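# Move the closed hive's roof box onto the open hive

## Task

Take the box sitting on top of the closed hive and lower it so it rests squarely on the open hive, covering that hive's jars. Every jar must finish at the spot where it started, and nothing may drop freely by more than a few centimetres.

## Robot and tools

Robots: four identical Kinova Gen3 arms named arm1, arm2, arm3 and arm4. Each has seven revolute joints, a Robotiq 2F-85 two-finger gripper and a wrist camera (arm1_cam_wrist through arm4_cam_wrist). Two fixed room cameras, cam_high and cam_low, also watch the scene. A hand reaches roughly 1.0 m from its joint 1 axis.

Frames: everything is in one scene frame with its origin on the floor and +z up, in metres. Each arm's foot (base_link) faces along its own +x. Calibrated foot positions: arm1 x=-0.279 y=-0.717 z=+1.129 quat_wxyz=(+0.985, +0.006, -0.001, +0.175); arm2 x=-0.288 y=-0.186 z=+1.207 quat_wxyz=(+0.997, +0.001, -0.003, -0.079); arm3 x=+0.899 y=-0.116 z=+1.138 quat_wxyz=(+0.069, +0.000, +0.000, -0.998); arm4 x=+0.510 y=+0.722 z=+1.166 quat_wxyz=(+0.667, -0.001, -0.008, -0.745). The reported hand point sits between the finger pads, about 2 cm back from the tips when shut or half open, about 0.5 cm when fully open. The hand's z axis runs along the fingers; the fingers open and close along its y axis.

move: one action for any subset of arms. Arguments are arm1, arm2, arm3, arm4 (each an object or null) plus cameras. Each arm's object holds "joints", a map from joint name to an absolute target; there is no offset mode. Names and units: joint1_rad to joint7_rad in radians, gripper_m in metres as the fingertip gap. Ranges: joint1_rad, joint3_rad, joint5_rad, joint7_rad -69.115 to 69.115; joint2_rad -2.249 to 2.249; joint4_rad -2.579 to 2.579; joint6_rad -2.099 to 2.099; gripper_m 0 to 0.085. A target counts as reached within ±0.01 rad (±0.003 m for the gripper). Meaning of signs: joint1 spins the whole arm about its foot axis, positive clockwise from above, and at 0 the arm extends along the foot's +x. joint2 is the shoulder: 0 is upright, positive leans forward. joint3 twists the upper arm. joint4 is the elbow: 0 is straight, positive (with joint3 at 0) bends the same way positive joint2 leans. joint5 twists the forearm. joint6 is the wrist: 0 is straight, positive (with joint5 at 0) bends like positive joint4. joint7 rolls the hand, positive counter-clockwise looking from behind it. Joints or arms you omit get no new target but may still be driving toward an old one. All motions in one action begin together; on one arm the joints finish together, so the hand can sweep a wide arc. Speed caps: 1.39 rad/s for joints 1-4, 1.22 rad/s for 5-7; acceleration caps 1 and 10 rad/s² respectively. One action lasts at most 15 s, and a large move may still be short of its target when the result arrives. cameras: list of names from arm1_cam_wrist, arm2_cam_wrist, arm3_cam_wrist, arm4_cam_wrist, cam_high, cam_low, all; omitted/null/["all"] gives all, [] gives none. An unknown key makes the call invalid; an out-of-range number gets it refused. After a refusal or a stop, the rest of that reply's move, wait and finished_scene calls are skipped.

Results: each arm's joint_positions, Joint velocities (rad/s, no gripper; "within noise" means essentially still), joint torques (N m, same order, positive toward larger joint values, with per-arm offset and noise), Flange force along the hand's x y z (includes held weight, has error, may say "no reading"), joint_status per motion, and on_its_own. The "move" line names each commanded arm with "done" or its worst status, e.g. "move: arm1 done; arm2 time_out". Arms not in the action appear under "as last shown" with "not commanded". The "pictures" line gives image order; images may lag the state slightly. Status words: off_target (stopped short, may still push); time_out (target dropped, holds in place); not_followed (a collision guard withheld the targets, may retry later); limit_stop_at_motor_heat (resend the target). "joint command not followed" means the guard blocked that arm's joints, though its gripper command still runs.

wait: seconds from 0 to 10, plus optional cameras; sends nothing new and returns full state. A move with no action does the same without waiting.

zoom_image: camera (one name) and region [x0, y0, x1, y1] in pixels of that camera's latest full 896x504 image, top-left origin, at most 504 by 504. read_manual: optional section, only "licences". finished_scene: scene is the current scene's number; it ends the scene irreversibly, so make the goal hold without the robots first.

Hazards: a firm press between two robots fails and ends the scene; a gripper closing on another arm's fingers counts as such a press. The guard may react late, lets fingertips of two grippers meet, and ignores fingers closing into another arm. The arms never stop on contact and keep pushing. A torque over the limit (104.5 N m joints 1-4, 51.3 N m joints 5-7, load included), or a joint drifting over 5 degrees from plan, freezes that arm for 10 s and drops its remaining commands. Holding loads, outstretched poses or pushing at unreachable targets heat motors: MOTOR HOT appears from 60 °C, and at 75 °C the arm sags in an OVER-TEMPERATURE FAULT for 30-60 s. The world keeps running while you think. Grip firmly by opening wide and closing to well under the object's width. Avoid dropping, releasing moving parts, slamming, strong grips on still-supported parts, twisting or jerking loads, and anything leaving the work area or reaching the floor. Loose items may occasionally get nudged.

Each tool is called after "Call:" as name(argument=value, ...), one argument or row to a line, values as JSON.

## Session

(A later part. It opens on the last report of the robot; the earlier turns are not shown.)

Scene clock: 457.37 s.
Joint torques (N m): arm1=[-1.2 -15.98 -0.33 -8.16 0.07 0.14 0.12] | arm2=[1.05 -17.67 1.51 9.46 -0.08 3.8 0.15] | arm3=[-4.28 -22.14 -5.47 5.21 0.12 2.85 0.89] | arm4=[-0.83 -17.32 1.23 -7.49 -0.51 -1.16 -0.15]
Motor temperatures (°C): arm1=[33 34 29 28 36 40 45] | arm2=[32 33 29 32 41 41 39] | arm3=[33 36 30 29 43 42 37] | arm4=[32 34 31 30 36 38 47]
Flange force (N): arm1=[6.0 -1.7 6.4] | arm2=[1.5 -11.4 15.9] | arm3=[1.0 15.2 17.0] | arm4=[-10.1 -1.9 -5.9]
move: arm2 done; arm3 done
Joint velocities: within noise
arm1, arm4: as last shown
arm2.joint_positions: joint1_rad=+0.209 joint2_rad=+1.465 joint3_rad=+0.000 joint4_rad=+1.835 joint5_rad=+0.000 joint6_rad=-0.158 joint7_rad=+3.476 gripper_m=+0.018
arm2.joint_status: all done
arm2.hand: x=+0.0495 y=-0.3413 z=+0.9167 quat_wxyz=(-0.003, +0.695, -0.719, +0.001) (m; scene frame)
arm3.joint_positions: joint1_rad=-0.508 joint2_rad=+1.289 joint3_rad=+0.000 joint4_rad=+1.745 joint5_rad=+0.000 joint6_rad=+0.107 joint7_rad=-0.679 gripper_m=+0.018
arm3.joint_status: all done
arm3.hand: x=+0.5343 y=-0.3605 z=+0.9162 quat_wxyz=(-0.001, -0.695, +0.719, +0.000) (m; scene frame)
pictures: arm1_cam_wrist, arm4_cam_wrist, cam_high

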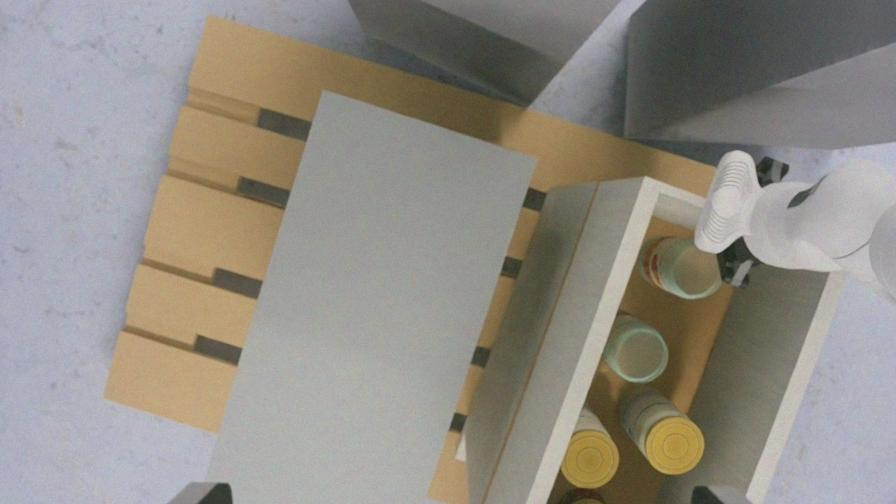

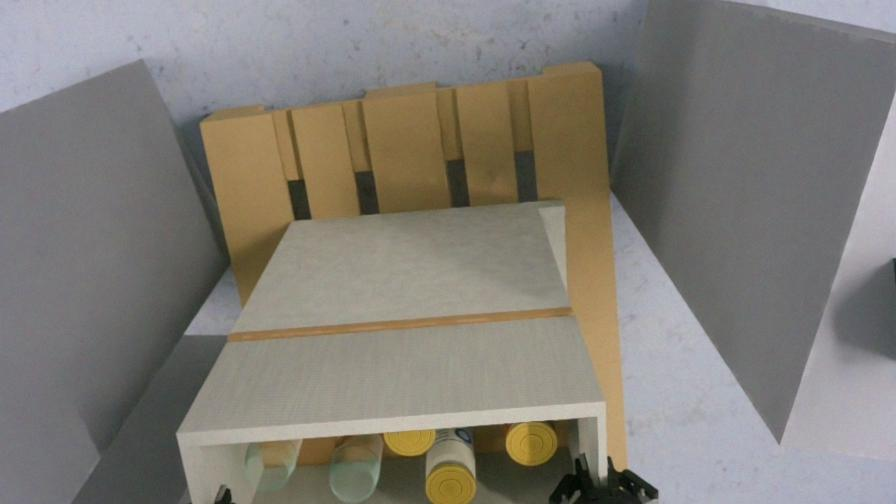

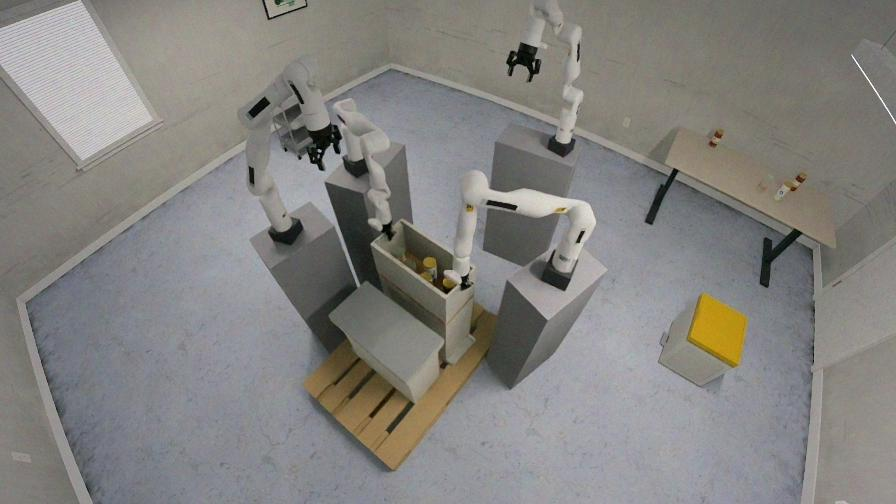

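Call:
move(
  arm2={"joints":{"joint2_rad":1.477,"joint4_rad":1.8241,"joint6_rad":-0.1595}},
  arm3={"joints":{"joint2_rad":1.3009,"joint4_rad":1.7378,"joint6_rad":0.1029}},
  cameras=[],
)

Call:
move(
  arm2={"joints":{"joint2_rad":1.4866,"joint4_rad":1.8155,"joint6_rad":-0.1605}},
  arm3={"joints":{"joint2_rad":1.3105,"joint4_rad":1.7315,"joint6_rad":0.0996}},
  cameras=["arm1_cam_wrist","arm4_cam_wrist","cam_high"],
)

Call:
zoom_image(
  camera="arm1_cam_wrist",
  region=[570, 150, 690, 230],
)

Call:
zoom_image(
  camera="arm4_cam_wrist",
  region=[200, 300, 300, 380],
)

Call:
zoom_image(
  camera="arm4_cam_wrist",
  region=[520, 280, 620, 360],
)

Call:
zoom_image(
  camera="cam_high",
  region=[370, 240, 490, 360],
)

Scene clock: 485.53 s.
Joint torques (N m): arm1=[-1.22 -15.93 -0.4 -8.14 0.03 0.17 0.14] | arm2=[1.07 -17.79 1.52 9.5 -0.08 3.76 0.15] | arm3=[-4.34 -21.71 -5.47 5.62 0.15 3.04 0.83] | arm4=[-0.8 -17.24 1.24 -7.49 -0.46 -1.14 -0.13]
Motor temperatures (°C): arm1=[33 34 29 28 36 40 45] | arm2=[32 33 29 32 41 41 39] | arm3=[33 36 30 29 43 42 37] | arm4=[32 34 31 30 36 38 47]
Flange force (N): arm1=[6.1 -1.7 6.5] | arm2=[1.5 -11.6 16.3] | arm3=[1.1 15.7 16.8] | arm4=[-9.6 -1.7 -5.6]
move: arm2 done; arm3 done
Joint velocities: within noise
arm1, arm4: as last shown
arm2.joint_positions: joint1_rad=+0.209 joint2_rad=+1.477 joint3_rad=+0.000 joint4_rad=+1.824 joint5_rad=+0.000 joint6_rad=-0.159 joint7_rad=+3.476 gripper_m=+0.018
arm2.joint_status: all done
arm2.hand: x=+0.0495 y=-0.3413 z=+0.9117 quat_wxyz=(-0.003, +0.695, -0.719, +0.001) (m; scene frame)
arm3.joint_positions: joint1_rad=-0.508 joint2_rad=+1.301 joint3_rad=+0.000 joint4_rad=+1.738 joint5_rad=+0.000 joint6_rad=+0.103 joint7_rad=-0.679 gripper_m=+0.018
arm3.joint_status: all done
arm3.hand: x=+0.5343 y=-0.3604 z=+0.9112 quat_wxyz=(-0.001, -0.695, +0.719, +0.000) (m; scene frame)
pictures: none
No camera images: "cameras" was empty.

Scene clock: 486.03 s.
Joint torques (N m): arm1=[-1.17 -15.96 -0.27 -8.04 0.06 0.16 0.1] | arm2=[0.99 -18.04 1.35 9.3 -0.05 3.66 0.13] | arm3=[-4.27 -21.8 -5.48 5.41 0.21 2.97 0.98] | arm4=[-0.83 -17.29 1.15 -7.46 -0.5 -1.18 -0.07]
Motor temperatures (°C): arm1=[33 34 29 28 36 40 45] | arm2=[32 33 29 32 41 41 39] | arm3=[33 36 30 29 43 42 37] | arm4=[32 34 31 30 36 38 47]
Flange force (N): arm1=[5.3 -1.7 5.7] | arm2=[1.6 -11.1 16.5] | arm3=[1.0 15.0 16.6] | arm4=[-10.3 -1.7 -6.0]
move: arm2 done; arm3 done
Joint velocities: within noise
arm1.joint_positions: joint1_rad=+0.060 joint2_rad=+0.455 joint3_rad=+0.000 joint4_rad=+0.548 joint5_rad=+0.000 joint6_rad=+2.090 joint7_rad=+1.571 gripper_m=+0.085
arm1.joint_status: not commanded
arm1.hand: x=+0.1734 y=-0.6134 z=+1.6515 quat_wxyz=(-0.025, +0.145, -0.989, -0.010) (m; scene frame)
arm2.joint_positions: joint1_rad=+0.209 joint2_rad=+1.487 joint3_rad=+0.000 joint4_rad=+1.816 joint5_rad=+0.000 joint6_rad=-0.161 joint7_rad=+3.476 gripper_m=+0.018
arm2.joint_status: all done
arm2.hand: x=+0.0496 y=-0.3413 z=+0.9077 quat_wxyz=(-0.003, +0.695, -0.719, +0.001) (m; scene frame)
arm3.joint_positions: joint1_rad=-0.508 joint2_rad=+1.311 joint3_rad=+0.000 joint4_rad=+1.732 joint5_rad=+0.000 joint6_rad=+0.100 joint7_rad=-0.679 gripper_m=+0.018
arm3.joint_status: all done
arm3.hand: x=+0.5343 y=-0.3604 z=+0.9071 quat_wxyz=(-0.001, -0.695, +0.719, +0.000) (m; scene frame)
arm4.joint_positions: joint1_rad=+0.000 joint2_rad=+0.455 joint3_rad=+0.000 joint4_rad=+0.548 joint5_rad=+0.000 joint6_rad=+1.800 joint7_rad=+1.571 gripper_m=+0.085
arm4.joint_status: not commanded
arm4.hand: x=+0.4195 y=+0.1808 z=+1.7103 quat_wxyz=(-0.120, -0.734, -0.656, +0.126) (m; scene frame)
pictures: arm1_cam_wrist, arm4_cam_wrist, cam_high

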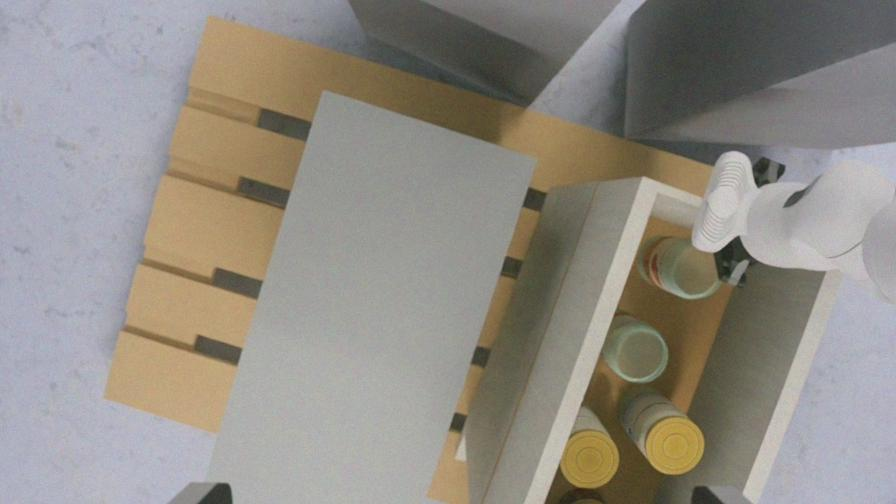

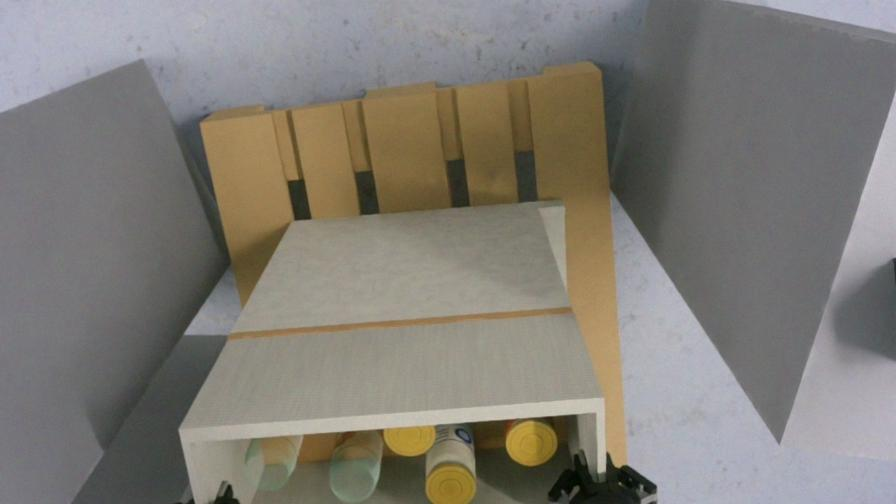

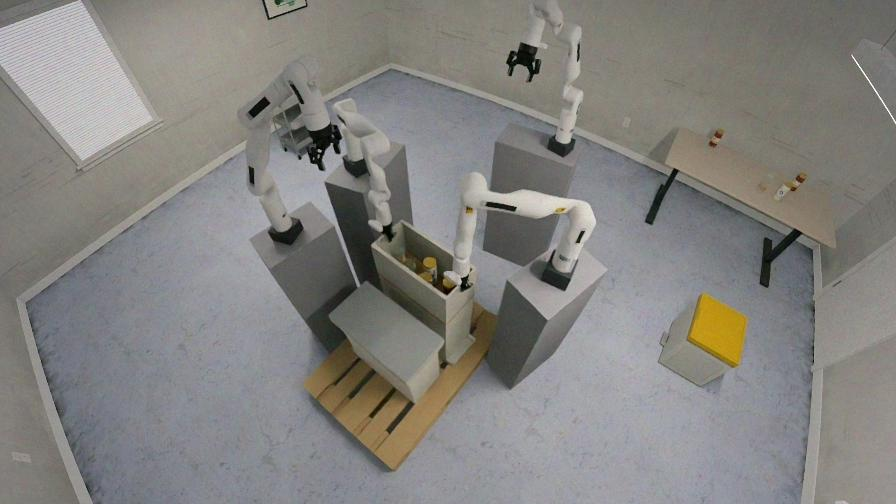

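Scaled by 4.200 from the camera's 896x504 image, which has a finer 1280x720 frame.

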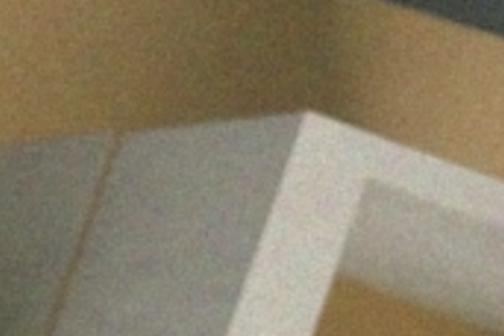

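Scaled by 5.040 from the camera's 896x504 image, which has a finer 1280x720 frame.

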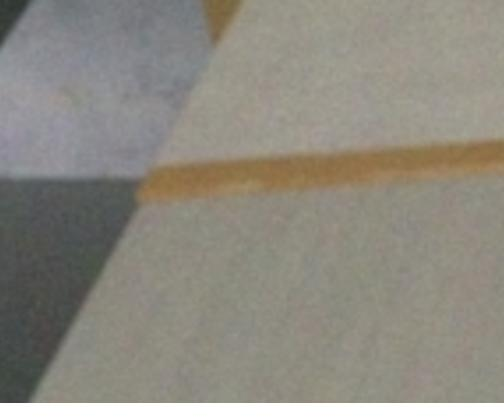

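Scaled by 5.040 from the camera's 896x504 image, which has a finer 1280x720 frame.

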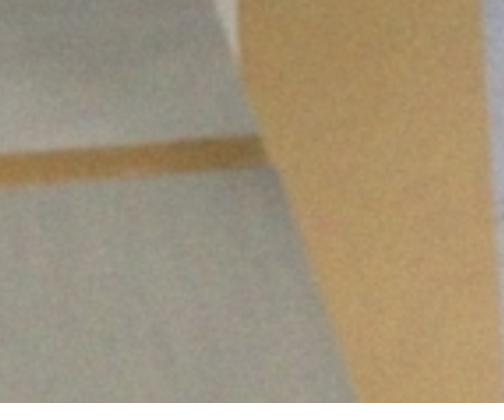

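Scaled by 4.200 from the camera's 896x504 image, which has a finer 1280x720 frame.

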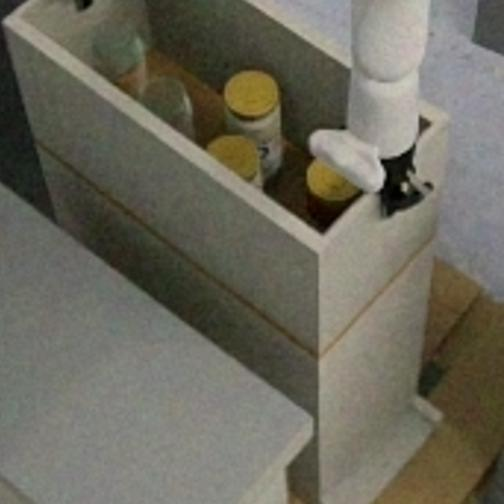

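Call:
move(
  arm2={"joints":{"joint2_rad":1.4938,"joint4_rad":1.8091,"joint6_rad":-0.1613}},
  arm3={"joints":{"joint2_rad":1.3177,"joint4_rad":1.7268,"joint6_rad":0.0971}},
  cameras=[],
)

Scene clock: 493.27 s.
Joint torques (N m): arm1=[-1.26 -15.96 -0.31 -8.1 0.01 0.13 0.15] | arm2=[0.67 -4.03 0.65 2.23 -0.13 1 0.07] | arm3=[-2.36 -22.32 -3.97 2.63 0.09 1.57 0.79] | arm4=[-0.94 -17.32 1.22 -7.49 -0.5 -1.13 -0.11]
Motor temperatures (°C): arm1=[33 34 29 28 36 40 45] | arm2=[32 33 29 32 41 41 39] | arm3=[33 36 30 29 43 42 37] | arm4=[32 34 31 30 36 38 47]
Flange force (N): arm1=[5.6 -1.8 6.0] | arm2=[0.2 -5.1 -33.2] | arm3=[1.2 8.5 12.3] | arm4=[-10.0 -2.0 -5.7]
move: arm2 done; arm3 done
Joint velocities: within noise
arm1, arm4: as last shown
arm2.joint_positions: joint1_rad=+0.210 joint2_rad=+1.494 joint3_rad=+0.000 joint4_rad=+1.809 joint5_rad=+0.000 joint6_rad=-0.161 joint7_rad=+3.476 gripper_m=+0.018
arm2.joint_status: all done
arm2.hand: x=+0.0496 y=-0.3414 z=+0.9048 quat_wxyz=(-0.003, +0.695, -0.719, +0.001) (m; scene frame)
arm3.joint_positions: joint1_rad=-0.508 joint2_rad=+1.318 joint3_rad=+0.000 joint4_rad=+1.727 joint5_rad=+0.000 joint6_rad=+0.097 joint7_rad=-0.679 gripper_m=+0.018
arm3.joint_status: all done
arm3.hand: x=+0.5343 y=-0.3604 z=+0.9041 quat_wxyz=(-0.001, -0.695, +0.719, +0.000) (m; scene frame)
pictures: none
No camera images: "cameras" was empty.

Call:
move(
  arm2={"joints":{"joint2_rad":1.4914,"joint4_rad":1.8112,"joint6_rad":-0.161}},
  arm3={"joints":{"joint2_rad":1.3213,"joint4_rad":1.7244,"joint6_rad":0.0959}},
  cameras=[],
)

Scene clock: 497.73 s.
Joint torques (N m): arm1=[-1.19 -15.96 -0.35 -8.12 0.04 0.2 0.14] | arm2=[0 -19.09 0.38 8.55 0.15 2.97 0.33] | arm3=[-1.84 0.54 -3.37 -3.38 0.49 -2.77 1.07] | arm4=[-0.84 -17.3 1.19 -7.56 -0.47 -1.16 -0.08]
Motor temperatures (°C): arm1=[33 34 29 28 36 40 45] | arm2=[32 33 29 32 41 41 39] | arm3=[33 36 30 29 43 42 37] | arm4=[32 34 31 30 36 38 47]
Flange force (N): arm1=[6.0 -1.7 6.5] | arm2=[3.5 -10.1 17.3] | arm3=[-4.3 -2.4 -55.5] | arm4=[-9.3 -1.7 -5.4]
move: arm2 done; arm3 done
Joint velocities: within noise
arm1, arm4: as last shown
arm2.joint_positions: joint1_rad=+0.209 joint2_rad=+1.492 joint3_rad=+0.000 joint4_rad=+1.811 joint5_rad=+0.000 joint6_rad=-0.161 joint7_rad=+3.476 gripper_m=+0.018
arm2.joint_status: all done
arm2.hand: x=+0.0495 y=-0.3413 z=+0.9057 quat_wxyz=(-0.003, +0.695, -0.719, +0.001) (m; scene frame)
arm3.joint_positions: joint1_rad=-0.508 joint2_rad=+1.321 joint3_rad=+0.000 joint4_rad=+1.724 joint5_rad=+0.000 joint6_rad=+0.096 joint7_rad=-0.679 gripper_m=+0.018
arm3.joint_status: all done
arm3.hand: x=+0.5342 y=-0.3605 z=+0.9027 quat_wxyz=(-0.001, -0.695, +0.719, +0.000) (m; scene frame)
pictures: none
No camera images: "cameras" was empty.

Call:
move(
  arm2={"joints":{"joint2_rad":1.4924,"joint4_rad":1.8104,"joint6_rad":-0.1612}},
  arm3={"joints":{"joint2_rad":1.3188,"joint4_rad":1.7261,"joint6_rad":0.0967}},
  cameras=[],
)

Scene clock: 503.33 s.
Joint torques (N m): arm1=[-1.22 -15.94 -0.34 -8.15 0.03 0.1 0.13] | arm2=[0.25 -15.26 0.83 5.24 0.12 1.8 0.33] | arm3=[-2.4 -12.51 -3.75 3.82 0.39 1.63 1.03] | arm4=[-0.78 -17.3 1.18 -7.53 -0.47 -1.17 -0.09]
Motor temperatures (°C): arm1=[33 34 29 28 36 40 45] | arm2=[32 33 29 32 41 41 39] | arm3=[32 36 30 29 43 42 37] | arm4=[32 34 31 30 36 38 47]
Flange force (N): arm1=[6.0 -1.7 6.3] | arm2=[1.2 -6.5 0.6] | arm3=[2.5 9.4 -9.3] | arm4=[-9.6 -1.6 -5.6]
move: arm2 done; arm3 done
Joint velocities: within noise
arm1, arm4: as last shown
arm2.joint_positions: joint1_rad=+0.209 joint2_rad=+1.492 joint3_rad=+0.000 joint4_rad=+1.810 joint5_rad=+0.000 joint6_rad=-0.161 joint7_rad=+3.476 gripper_m=+0.018
arm2.joint_status: all done
arm2.hand: x=+0.0496 y=-0.3413 z=+0.9054 quat_wxyz=(-0.003, +0.695, -0.719, +0.001) (m; scene frame)
arm3.joint_positions: joint1_rad=-0.508 joint2_rad=+1.319 joint3_rad=+0.000 joint4_rad=+1.726 joint5_rad=+0.000 joint6_rad=+0.097 joint7_rad=-0.679 gripper_m=+0.018
arm3.joint_status: all done
arm3.hand: x=+0.5343 y=-0.3604 z=+0.9036 quat_wxyz=(-0.001, -0.695, +0.719, +0.000) (m; scene frame)
pictures: none
No camera images: "cameras" was empty.

Great. Release.

Call:
move(
  arm2={"joints":{"gripper_m":0.04}},
  arm3={"joints":{"gripper_m":0.04}},
  cameras=["arm1_cam_wrist","arm2_cam_wrist","arm3_cam_wrist","arm4_cam_wrist","cam_high"],
)

Call:
zoom_image(
  camera="arm1_cam_wrist",
  region=[570, 150, 690, 230],
)

Call:
zoom_image(
  camera="arm4_cam_wrist",
  region=[200, 300, 300, 380],
)

Call:
zoom_image(
  camera="arm4_cam_wrist",
  region=[520, 280, 620, 360],
)

Call:
zoom_image(
  camera="cam_high",
  region=[370, 240, 490, 360],
)

Scene clock: 511.37 s.
Joint torques (N m): arm1=[-1.17 -15.91 -0.34 -8.23 -0.01 0.12 0.1] | arm2=[-0.16 -17.51 -0.27 0.85 -0.07 0.15 0.07] | arm3=[0.45 -19.77 0.51 0.08 -0.19 -0.25 0.2] | arm4=[-0.8 -17.24 1.11 -7.46 -0.49 -1.13 -0.09]
Motor temperatures (°C): arm1=[33 34 29 28 36 40 45] | arm2=[32 33 29 32 41 41 39] | arm3=[32 36 30 29 43 42 37] | arm4=[32 34 31 30 36 38 47]
Flange force (N): arm1=[6.7 -1.6 7.0] | arm2=[-0.2 1.6 -3.9] | arm3=[3.2 2.5 0.6] | arm4=[-9.8 -1.7 -5.8]
move: arm2 done; arm3 done
Joint velocities: within noise
arm1, arm4: as last shown
arm2.joint_positions: joint1_rad=+0.209 joint2_rad=+1.492 joint3_rad=+0.000 joint4_rad=+1.810 joint5_rad=+0.000 joint6_rad=-0.161 joint7_rad=+3.476 gripper_m=+0.040
arm2.joint_status: all done
arm2.hand: x=+0.0496 y=-0.3413 z=+0.9053 quat_wxyz=(-0.003, +0.695, -0.719, +0.001) (m; scene frame)
arm3.joint_positions: joint1_rad=-0.508 joint2_rad=+1.319 joint3_rad=+0.000 joint4_rad=+1.726 joint5_rad=+0.000 joint6_rad=+0.097 joint7_rad=-0.679 gripper_m=+0.040
arm3.joint_status: all done
arm3.hand: x=+0.5343 y=-0.3604 z=+0.9037 quat_wxyz=(-0.001, -0.695, +0.719, +0.000) (m; scene frame)
pictures: arm1_cam_wrist, arm2_cam_wrist, arm3_cam_wrist, arm4_cam_wrist, cam_high

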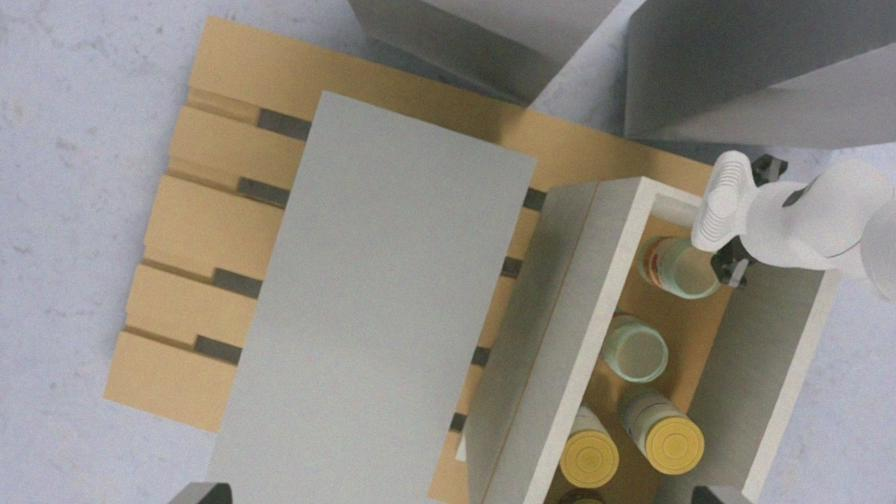

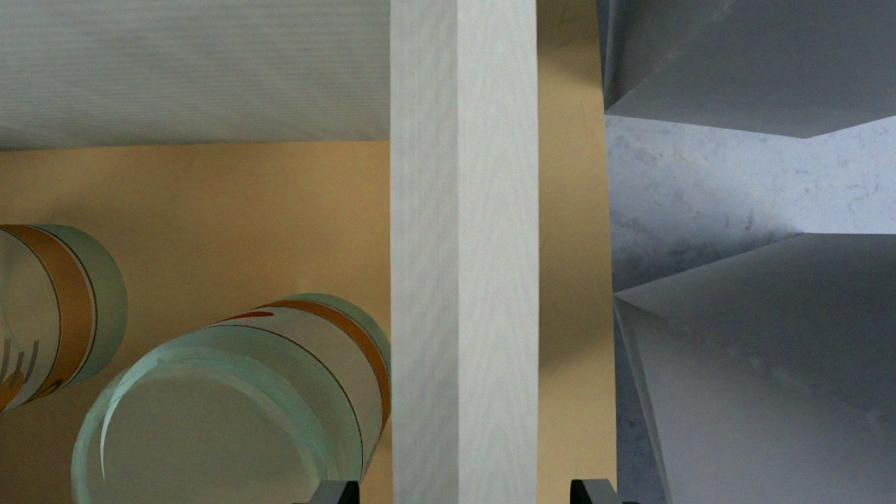

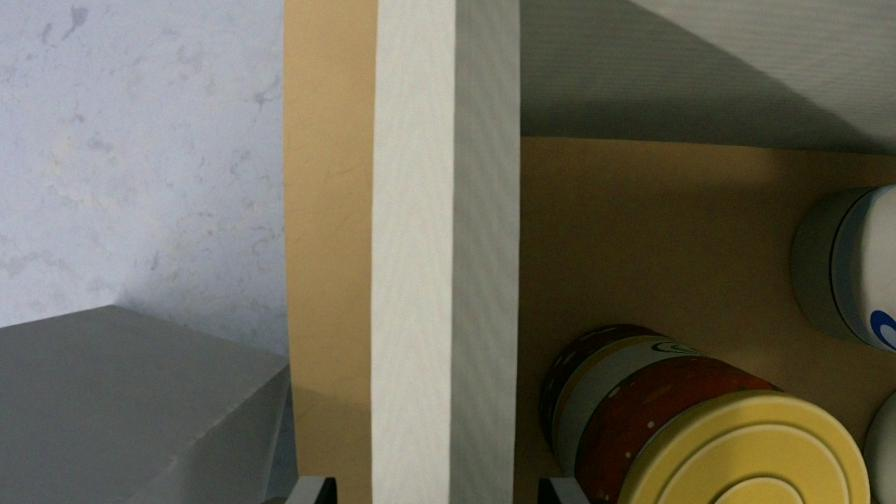

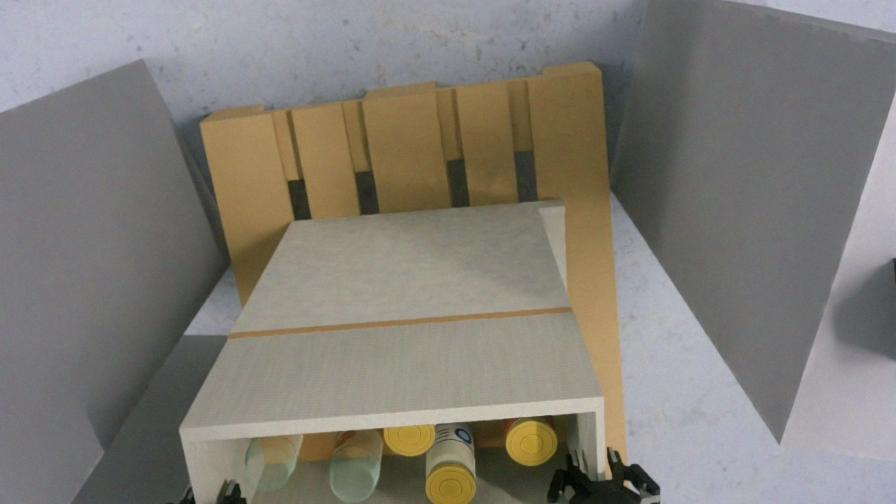

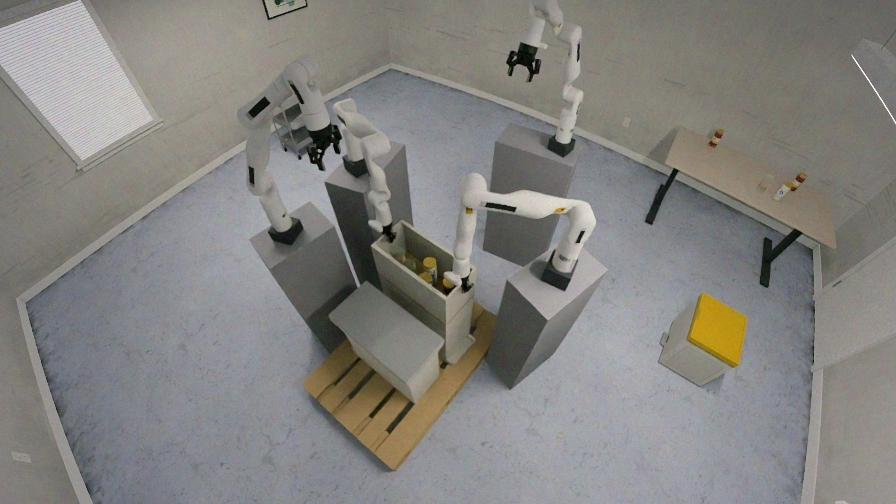

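Scaled by 4.200 from the camera's 896x504 image, which has a finer 1280x720 frame.

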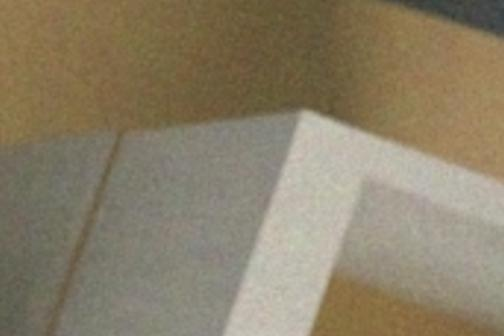

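Scaled by 5.040 from the camera's 896x504 image, which has a finer 1280x720 frame.

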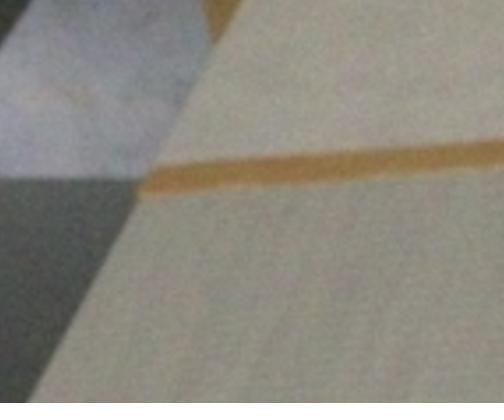

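Scaled by 5.040 from the camera's 896x504 image, which has a finer 1280x720 frame.

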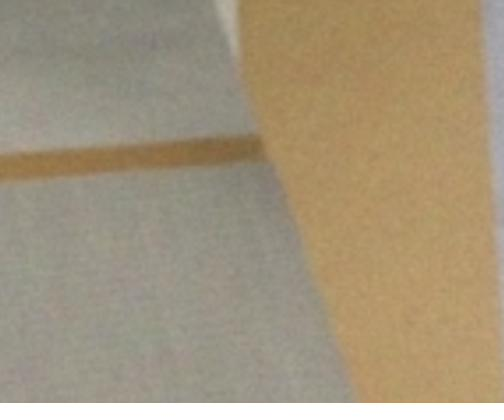

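Scaled by 4.200 from the camera's 896x504 image, which has a finer 1280x720 frame.

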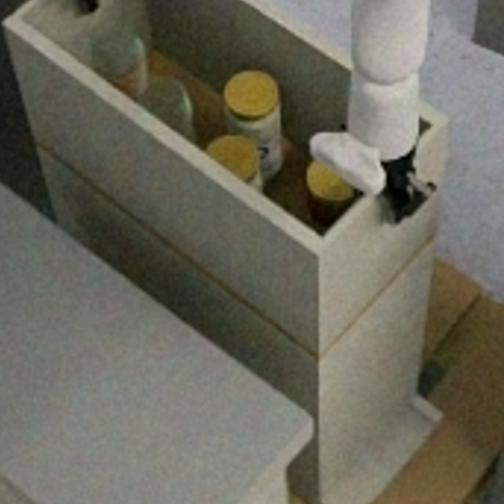

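Call:
move(
  arm2={"joints":{"joint2_rad":1.4308,"joint4_rad":1.8631,"joint6_rad":-0.1523}},
  arm3={"joints":{"joint2_rad":1.2552,"joint4_rad":1.7656,"joint6_rad":0.1208}},
  cameras=[],
)

Call:
move(
  arm2={"joints":{"joint2_rad":1.3058,"joint4_rad":1.954,"joint6_rad":-0.1182}},
  arm3={"joints":{"joint2_rad":1.1346,"joint4_rad":1.8264,"joint6_rad":0.1806}},
  cameras=[],
)

Call:
move(
  arm2={"joints":{"joint2_rad":1.1762,"joint4_rad":2.0273,"joint6_rad":-0.0619}},
  arm3={"joints":{"joint2_rad":1.014,"joint4_rad":1.8682,"joint6_rad":0.2594}},
)

Call:
zoom_image(
  camera="cam_high",
  region=[340, 200, 510, 370],
)

Call:
zoom_image(
  camera="arm4_cam_wrist",
  region=[180, 280, 640, 503],
)

Scene clock: 528.63 s.
Joint torques (N m): arm1=[-1.22 -15.96 -0.32 -8.13 0.03 0.13 0.16] | arm2=[-0.16 -17.45 -0.32 0.77 -0.03 0.16 0.05] | arm3=[0.3 -19.6 0.44 -0.22 -0.15 -0.3 0.22] | arm4=[-0.88 -17.27 1.2 -7.49 -0.48 -1.15 -0.14]
Motor temperatures (°C): arm1=[33 35 29 28 36 40 45] | arm2=[32 33 29 32 41 41 39] | arm3=[32 36 30 29 43 42 37] | arm4=[32 34 31 30 36 38 47]
Flange force (N): arm1=[5.8 -1.7 6.2] | arm2=[-0.2 1.7 -3.8] | arm3=[2.9 2.5 0.2] | arm4=[-9.8 -2.0 -5.7]
move: arm2 done; arm3 done
Joint velocities: within noise
arm1, arm4: as last shown
arm2.joint_positions: joint1_rad=+0.209 joint2_rad=+1.431 joint3_rad=+0.000 joint4_rad=+1.863 joint5_rad=+0.000 joint6_rad=-0.152 joint7_rad=+3.476 gripper_m=+0.040
arm2.joint_status: all done
arm2.hand: x=+0.0494 y=-0.3413 z=+0.9307 quat_wxyz=(-0.003, +0.695, -0.719, +0.001) (m; scene frame)
arm3.joint_positions: joint1_rad=-0.508 joint2_rad=+1.255 joint3_rad=+0.000 joint4_rad=+1.766 joint5_rad=+0.000 joint6_rad=+0.121 joint7_rad=-0.679 gripper_m=+0.040
arm3.joint_status: all done
arm3.hand: x=+0.5343 y=-0.3604 z=+0.9302 quat_wxyz=(-0.001, -0.695, +0.719, +0.000) (m; scene frame)
pictures: none
No camera images: "cameras" was empty.

Scene clock: 529.67 s.
Joint torques (N m): arm1=[-1.24 -15.99 -0.31 -8.16 0.04 0.12 0.11] | arm2=[-0.17 -17.26 -0.32 0.49 -0.03 0.17 0.07] | arm3=[0.36 -19.25 0.42 -0.72 -0.21 -0.3 0.23] | arm4=[-0.87 -17.17 1.11 -7.52 -0.52 -1.12 -0.1]
Motor temperatures (°C): arm1=[33 35 29 28 36 40 45] | arm2=[32 33 29 32 41 41 39] | arm3=[32 36 30 29 43 42 37] | arm4=[32 34 31 30 36 38 47]
Flange force (N): arm1=[5.8 -1.8 6.3] | arm2=[-0.3 1.8 -3.5] | arm3=[3.0 2.4 -0.2] | arm4=[-9.0 -1.8 -5.4]
move: arm2 done; arm3 done
Joint velocities: within noise
arm1, arm4: as last shown
arm2.joint_positions: joint1_rad=+0.209 joint2_rad=+1.306 joint3_rad=+0.000 joint4_rad=+1.954 joint5_rad=+0.000 joint6_rad=-0.118 joint7_rad=+3.476 gripper_m=+0.040
arm2.joint_status: all done
arm2.hand: x=+0.0491 y=-0.3414 z=+0.9807 quat_wxyz=(-0.003, +0.695, -0.719, +0.001) (m; scene frame)
arm3.joint_positions: joint1_rad=-0.508 joint2_rad=+1.135 joint3_rad=+0.000 joint4_rad=+1.826 joint5_rad=+0.000 joint6_rad=+0.181 joint7_rad=-0.679 gripper_m=+0.040
arm3.joint_status: all done
arm3.hand: x=+0.5344 y=-0.3604 z=+0.9802 quat_wxyz=(-0.001, -0.695, +0.719, +0.000) (m; scene frame)
pictures: none
No camera images: "cameras" was empty.

Scene clock: 530.70 s.
Joint torques (N m): arm1=[-1.23 -15.98 -0.31 -8.09 0.06 0.18 0.11] | arm2=[-0.15 -16.93 -0.29 -0.05 -0.02 0.17 0.07] | arm3=[0.38 -18.94 0.43 -1.25 -0.16 -0.28 0.25] | arm4=[-0.85 -17.29 1.21 -7.57 -0.52 -1.12 -0.1]
Motor temperatures (°C): arm1=[33 35 29 28 36 40 45] | arm2=[32 33 29 32 41 41 39] | arm3=[32 36 30 28 43 42 37] | arm4=[32 34 31 30 36 38 47]
Flange force (N): arm1=[5.6 -1.8 6.1] | arm2=[-0.6 2.0 -3.3] | arm3=[3.4 2.7 -0.2] | arm4=[-9.0 -1.7 -5.2]
move: arm2 done; arm3 done
Joint velocities: within noise
arm1, arm4: as last shown
arm2.joint_positions: joint1_rad=+0.209 joint2_rad=+1.176 joint3_rad=+0.000 joint4_rad=+2.027 joint5_rad=+0.000 joint6_rad=-0.062 joint7_rad=+3.476 gripper_m=+0.040
arm2.joint_status: all done
arm2.hand: x=+0.0488 y=-0.3415 z=+1.0307 quat_wxyz=(-0.003, +0.695, -0.719, +0.001) (m; scene frame)
arm3.joint_positions: joint1_rad=-0.508 joint2_rad=+1.014 joint3_rad=+0.000 joint4_rad=+1.868 joint5_rad=+0.000 joint6_rad=+0.259 joint7_rad=-0.679 gripper_m=+0.040
arm3.joint_status: all done
arm3.hand: x=+0.5344 y=-0.3603 z=+1.0302 quat_wxyz=(-0.001, -0.695, +0.719, +0.000) (m; scene frame)
pictures: arm1_cam_wrist, arm2_cam_wrist, arm3_cam_wrist, arm4_cam_wrist, cam_high, cam_low

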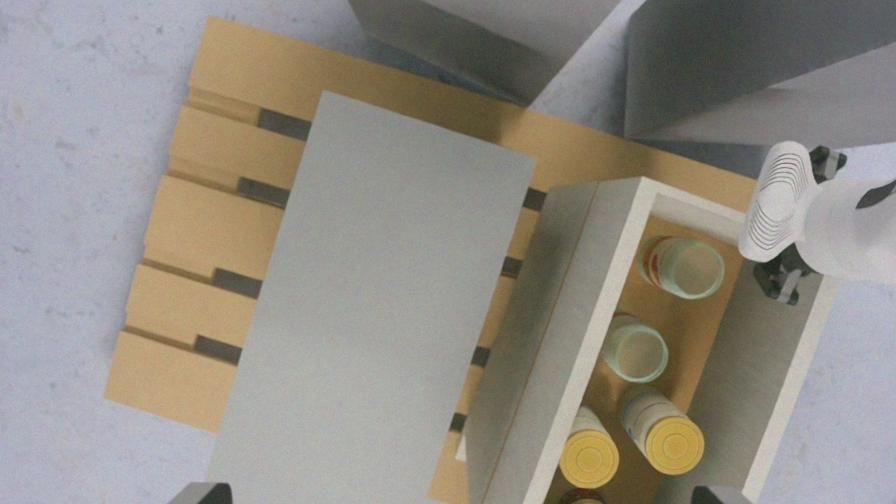

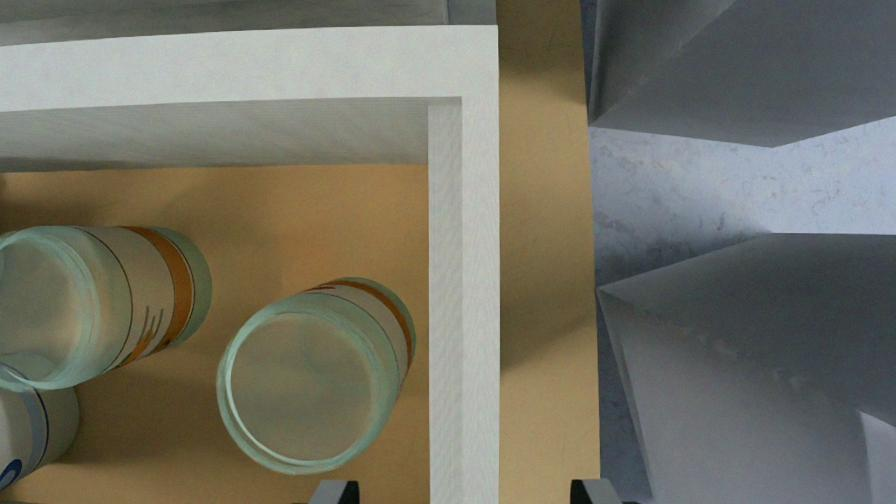

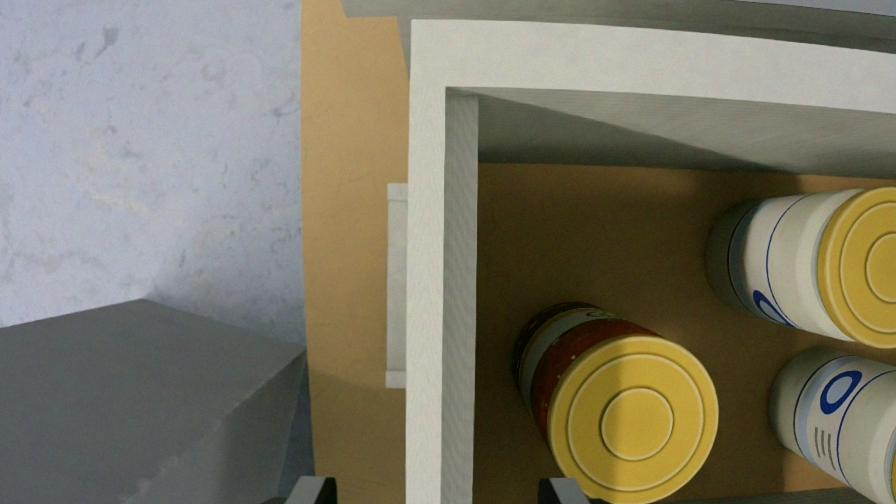

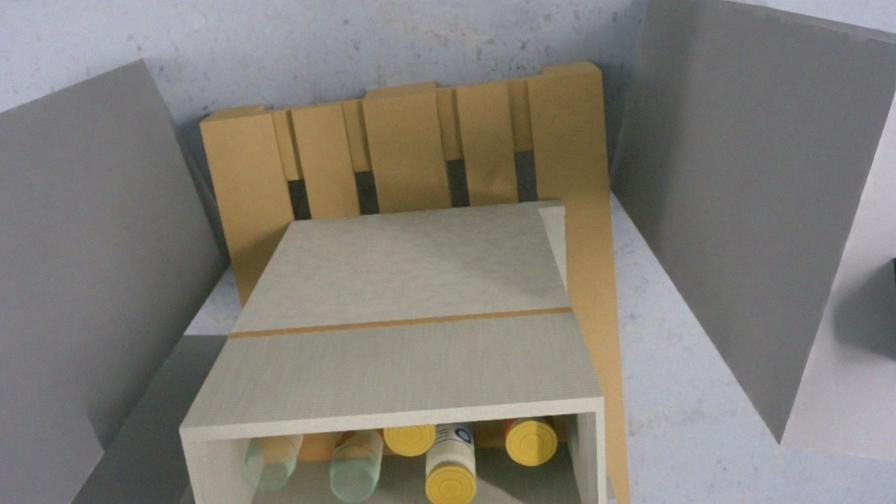

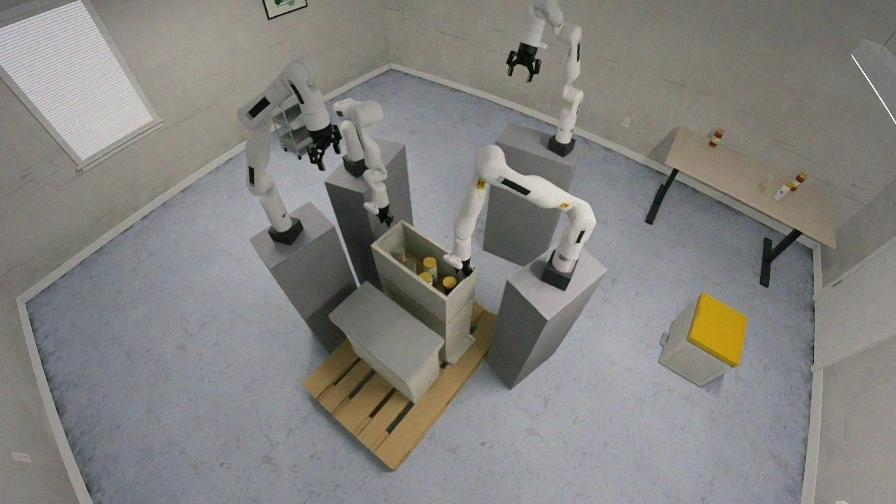

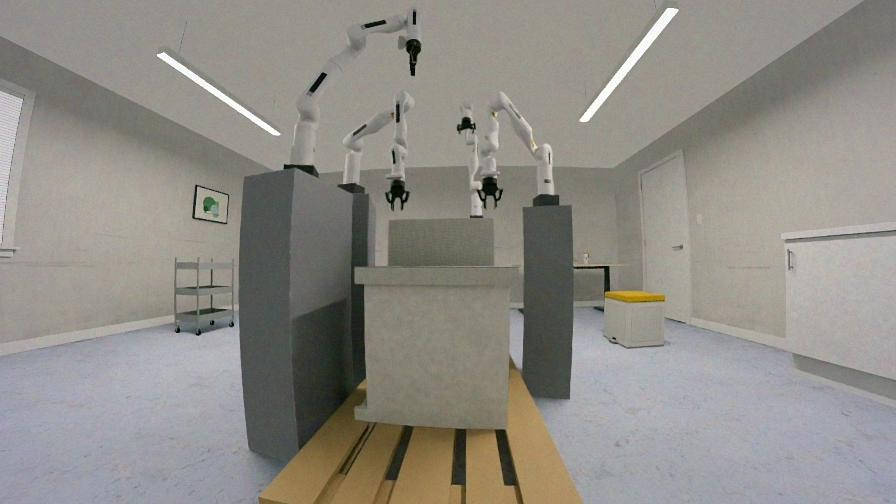

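Scaled by 2.965 from the camera's 896x504 image, which has a finer 1280x720 frame.

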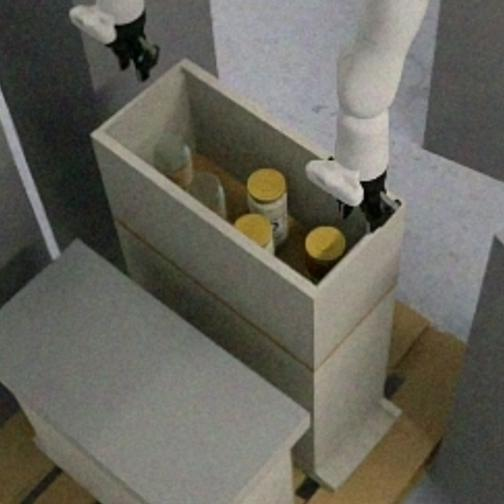

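Scaled by 1.096 from the camera's 896x504 image, which has a finer 1280x720 frame.

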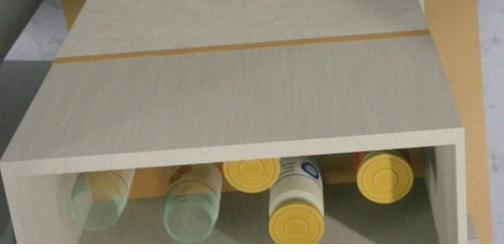

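Call:
finished_scene(
  scene=3,
)

The scene is finished: the task was done.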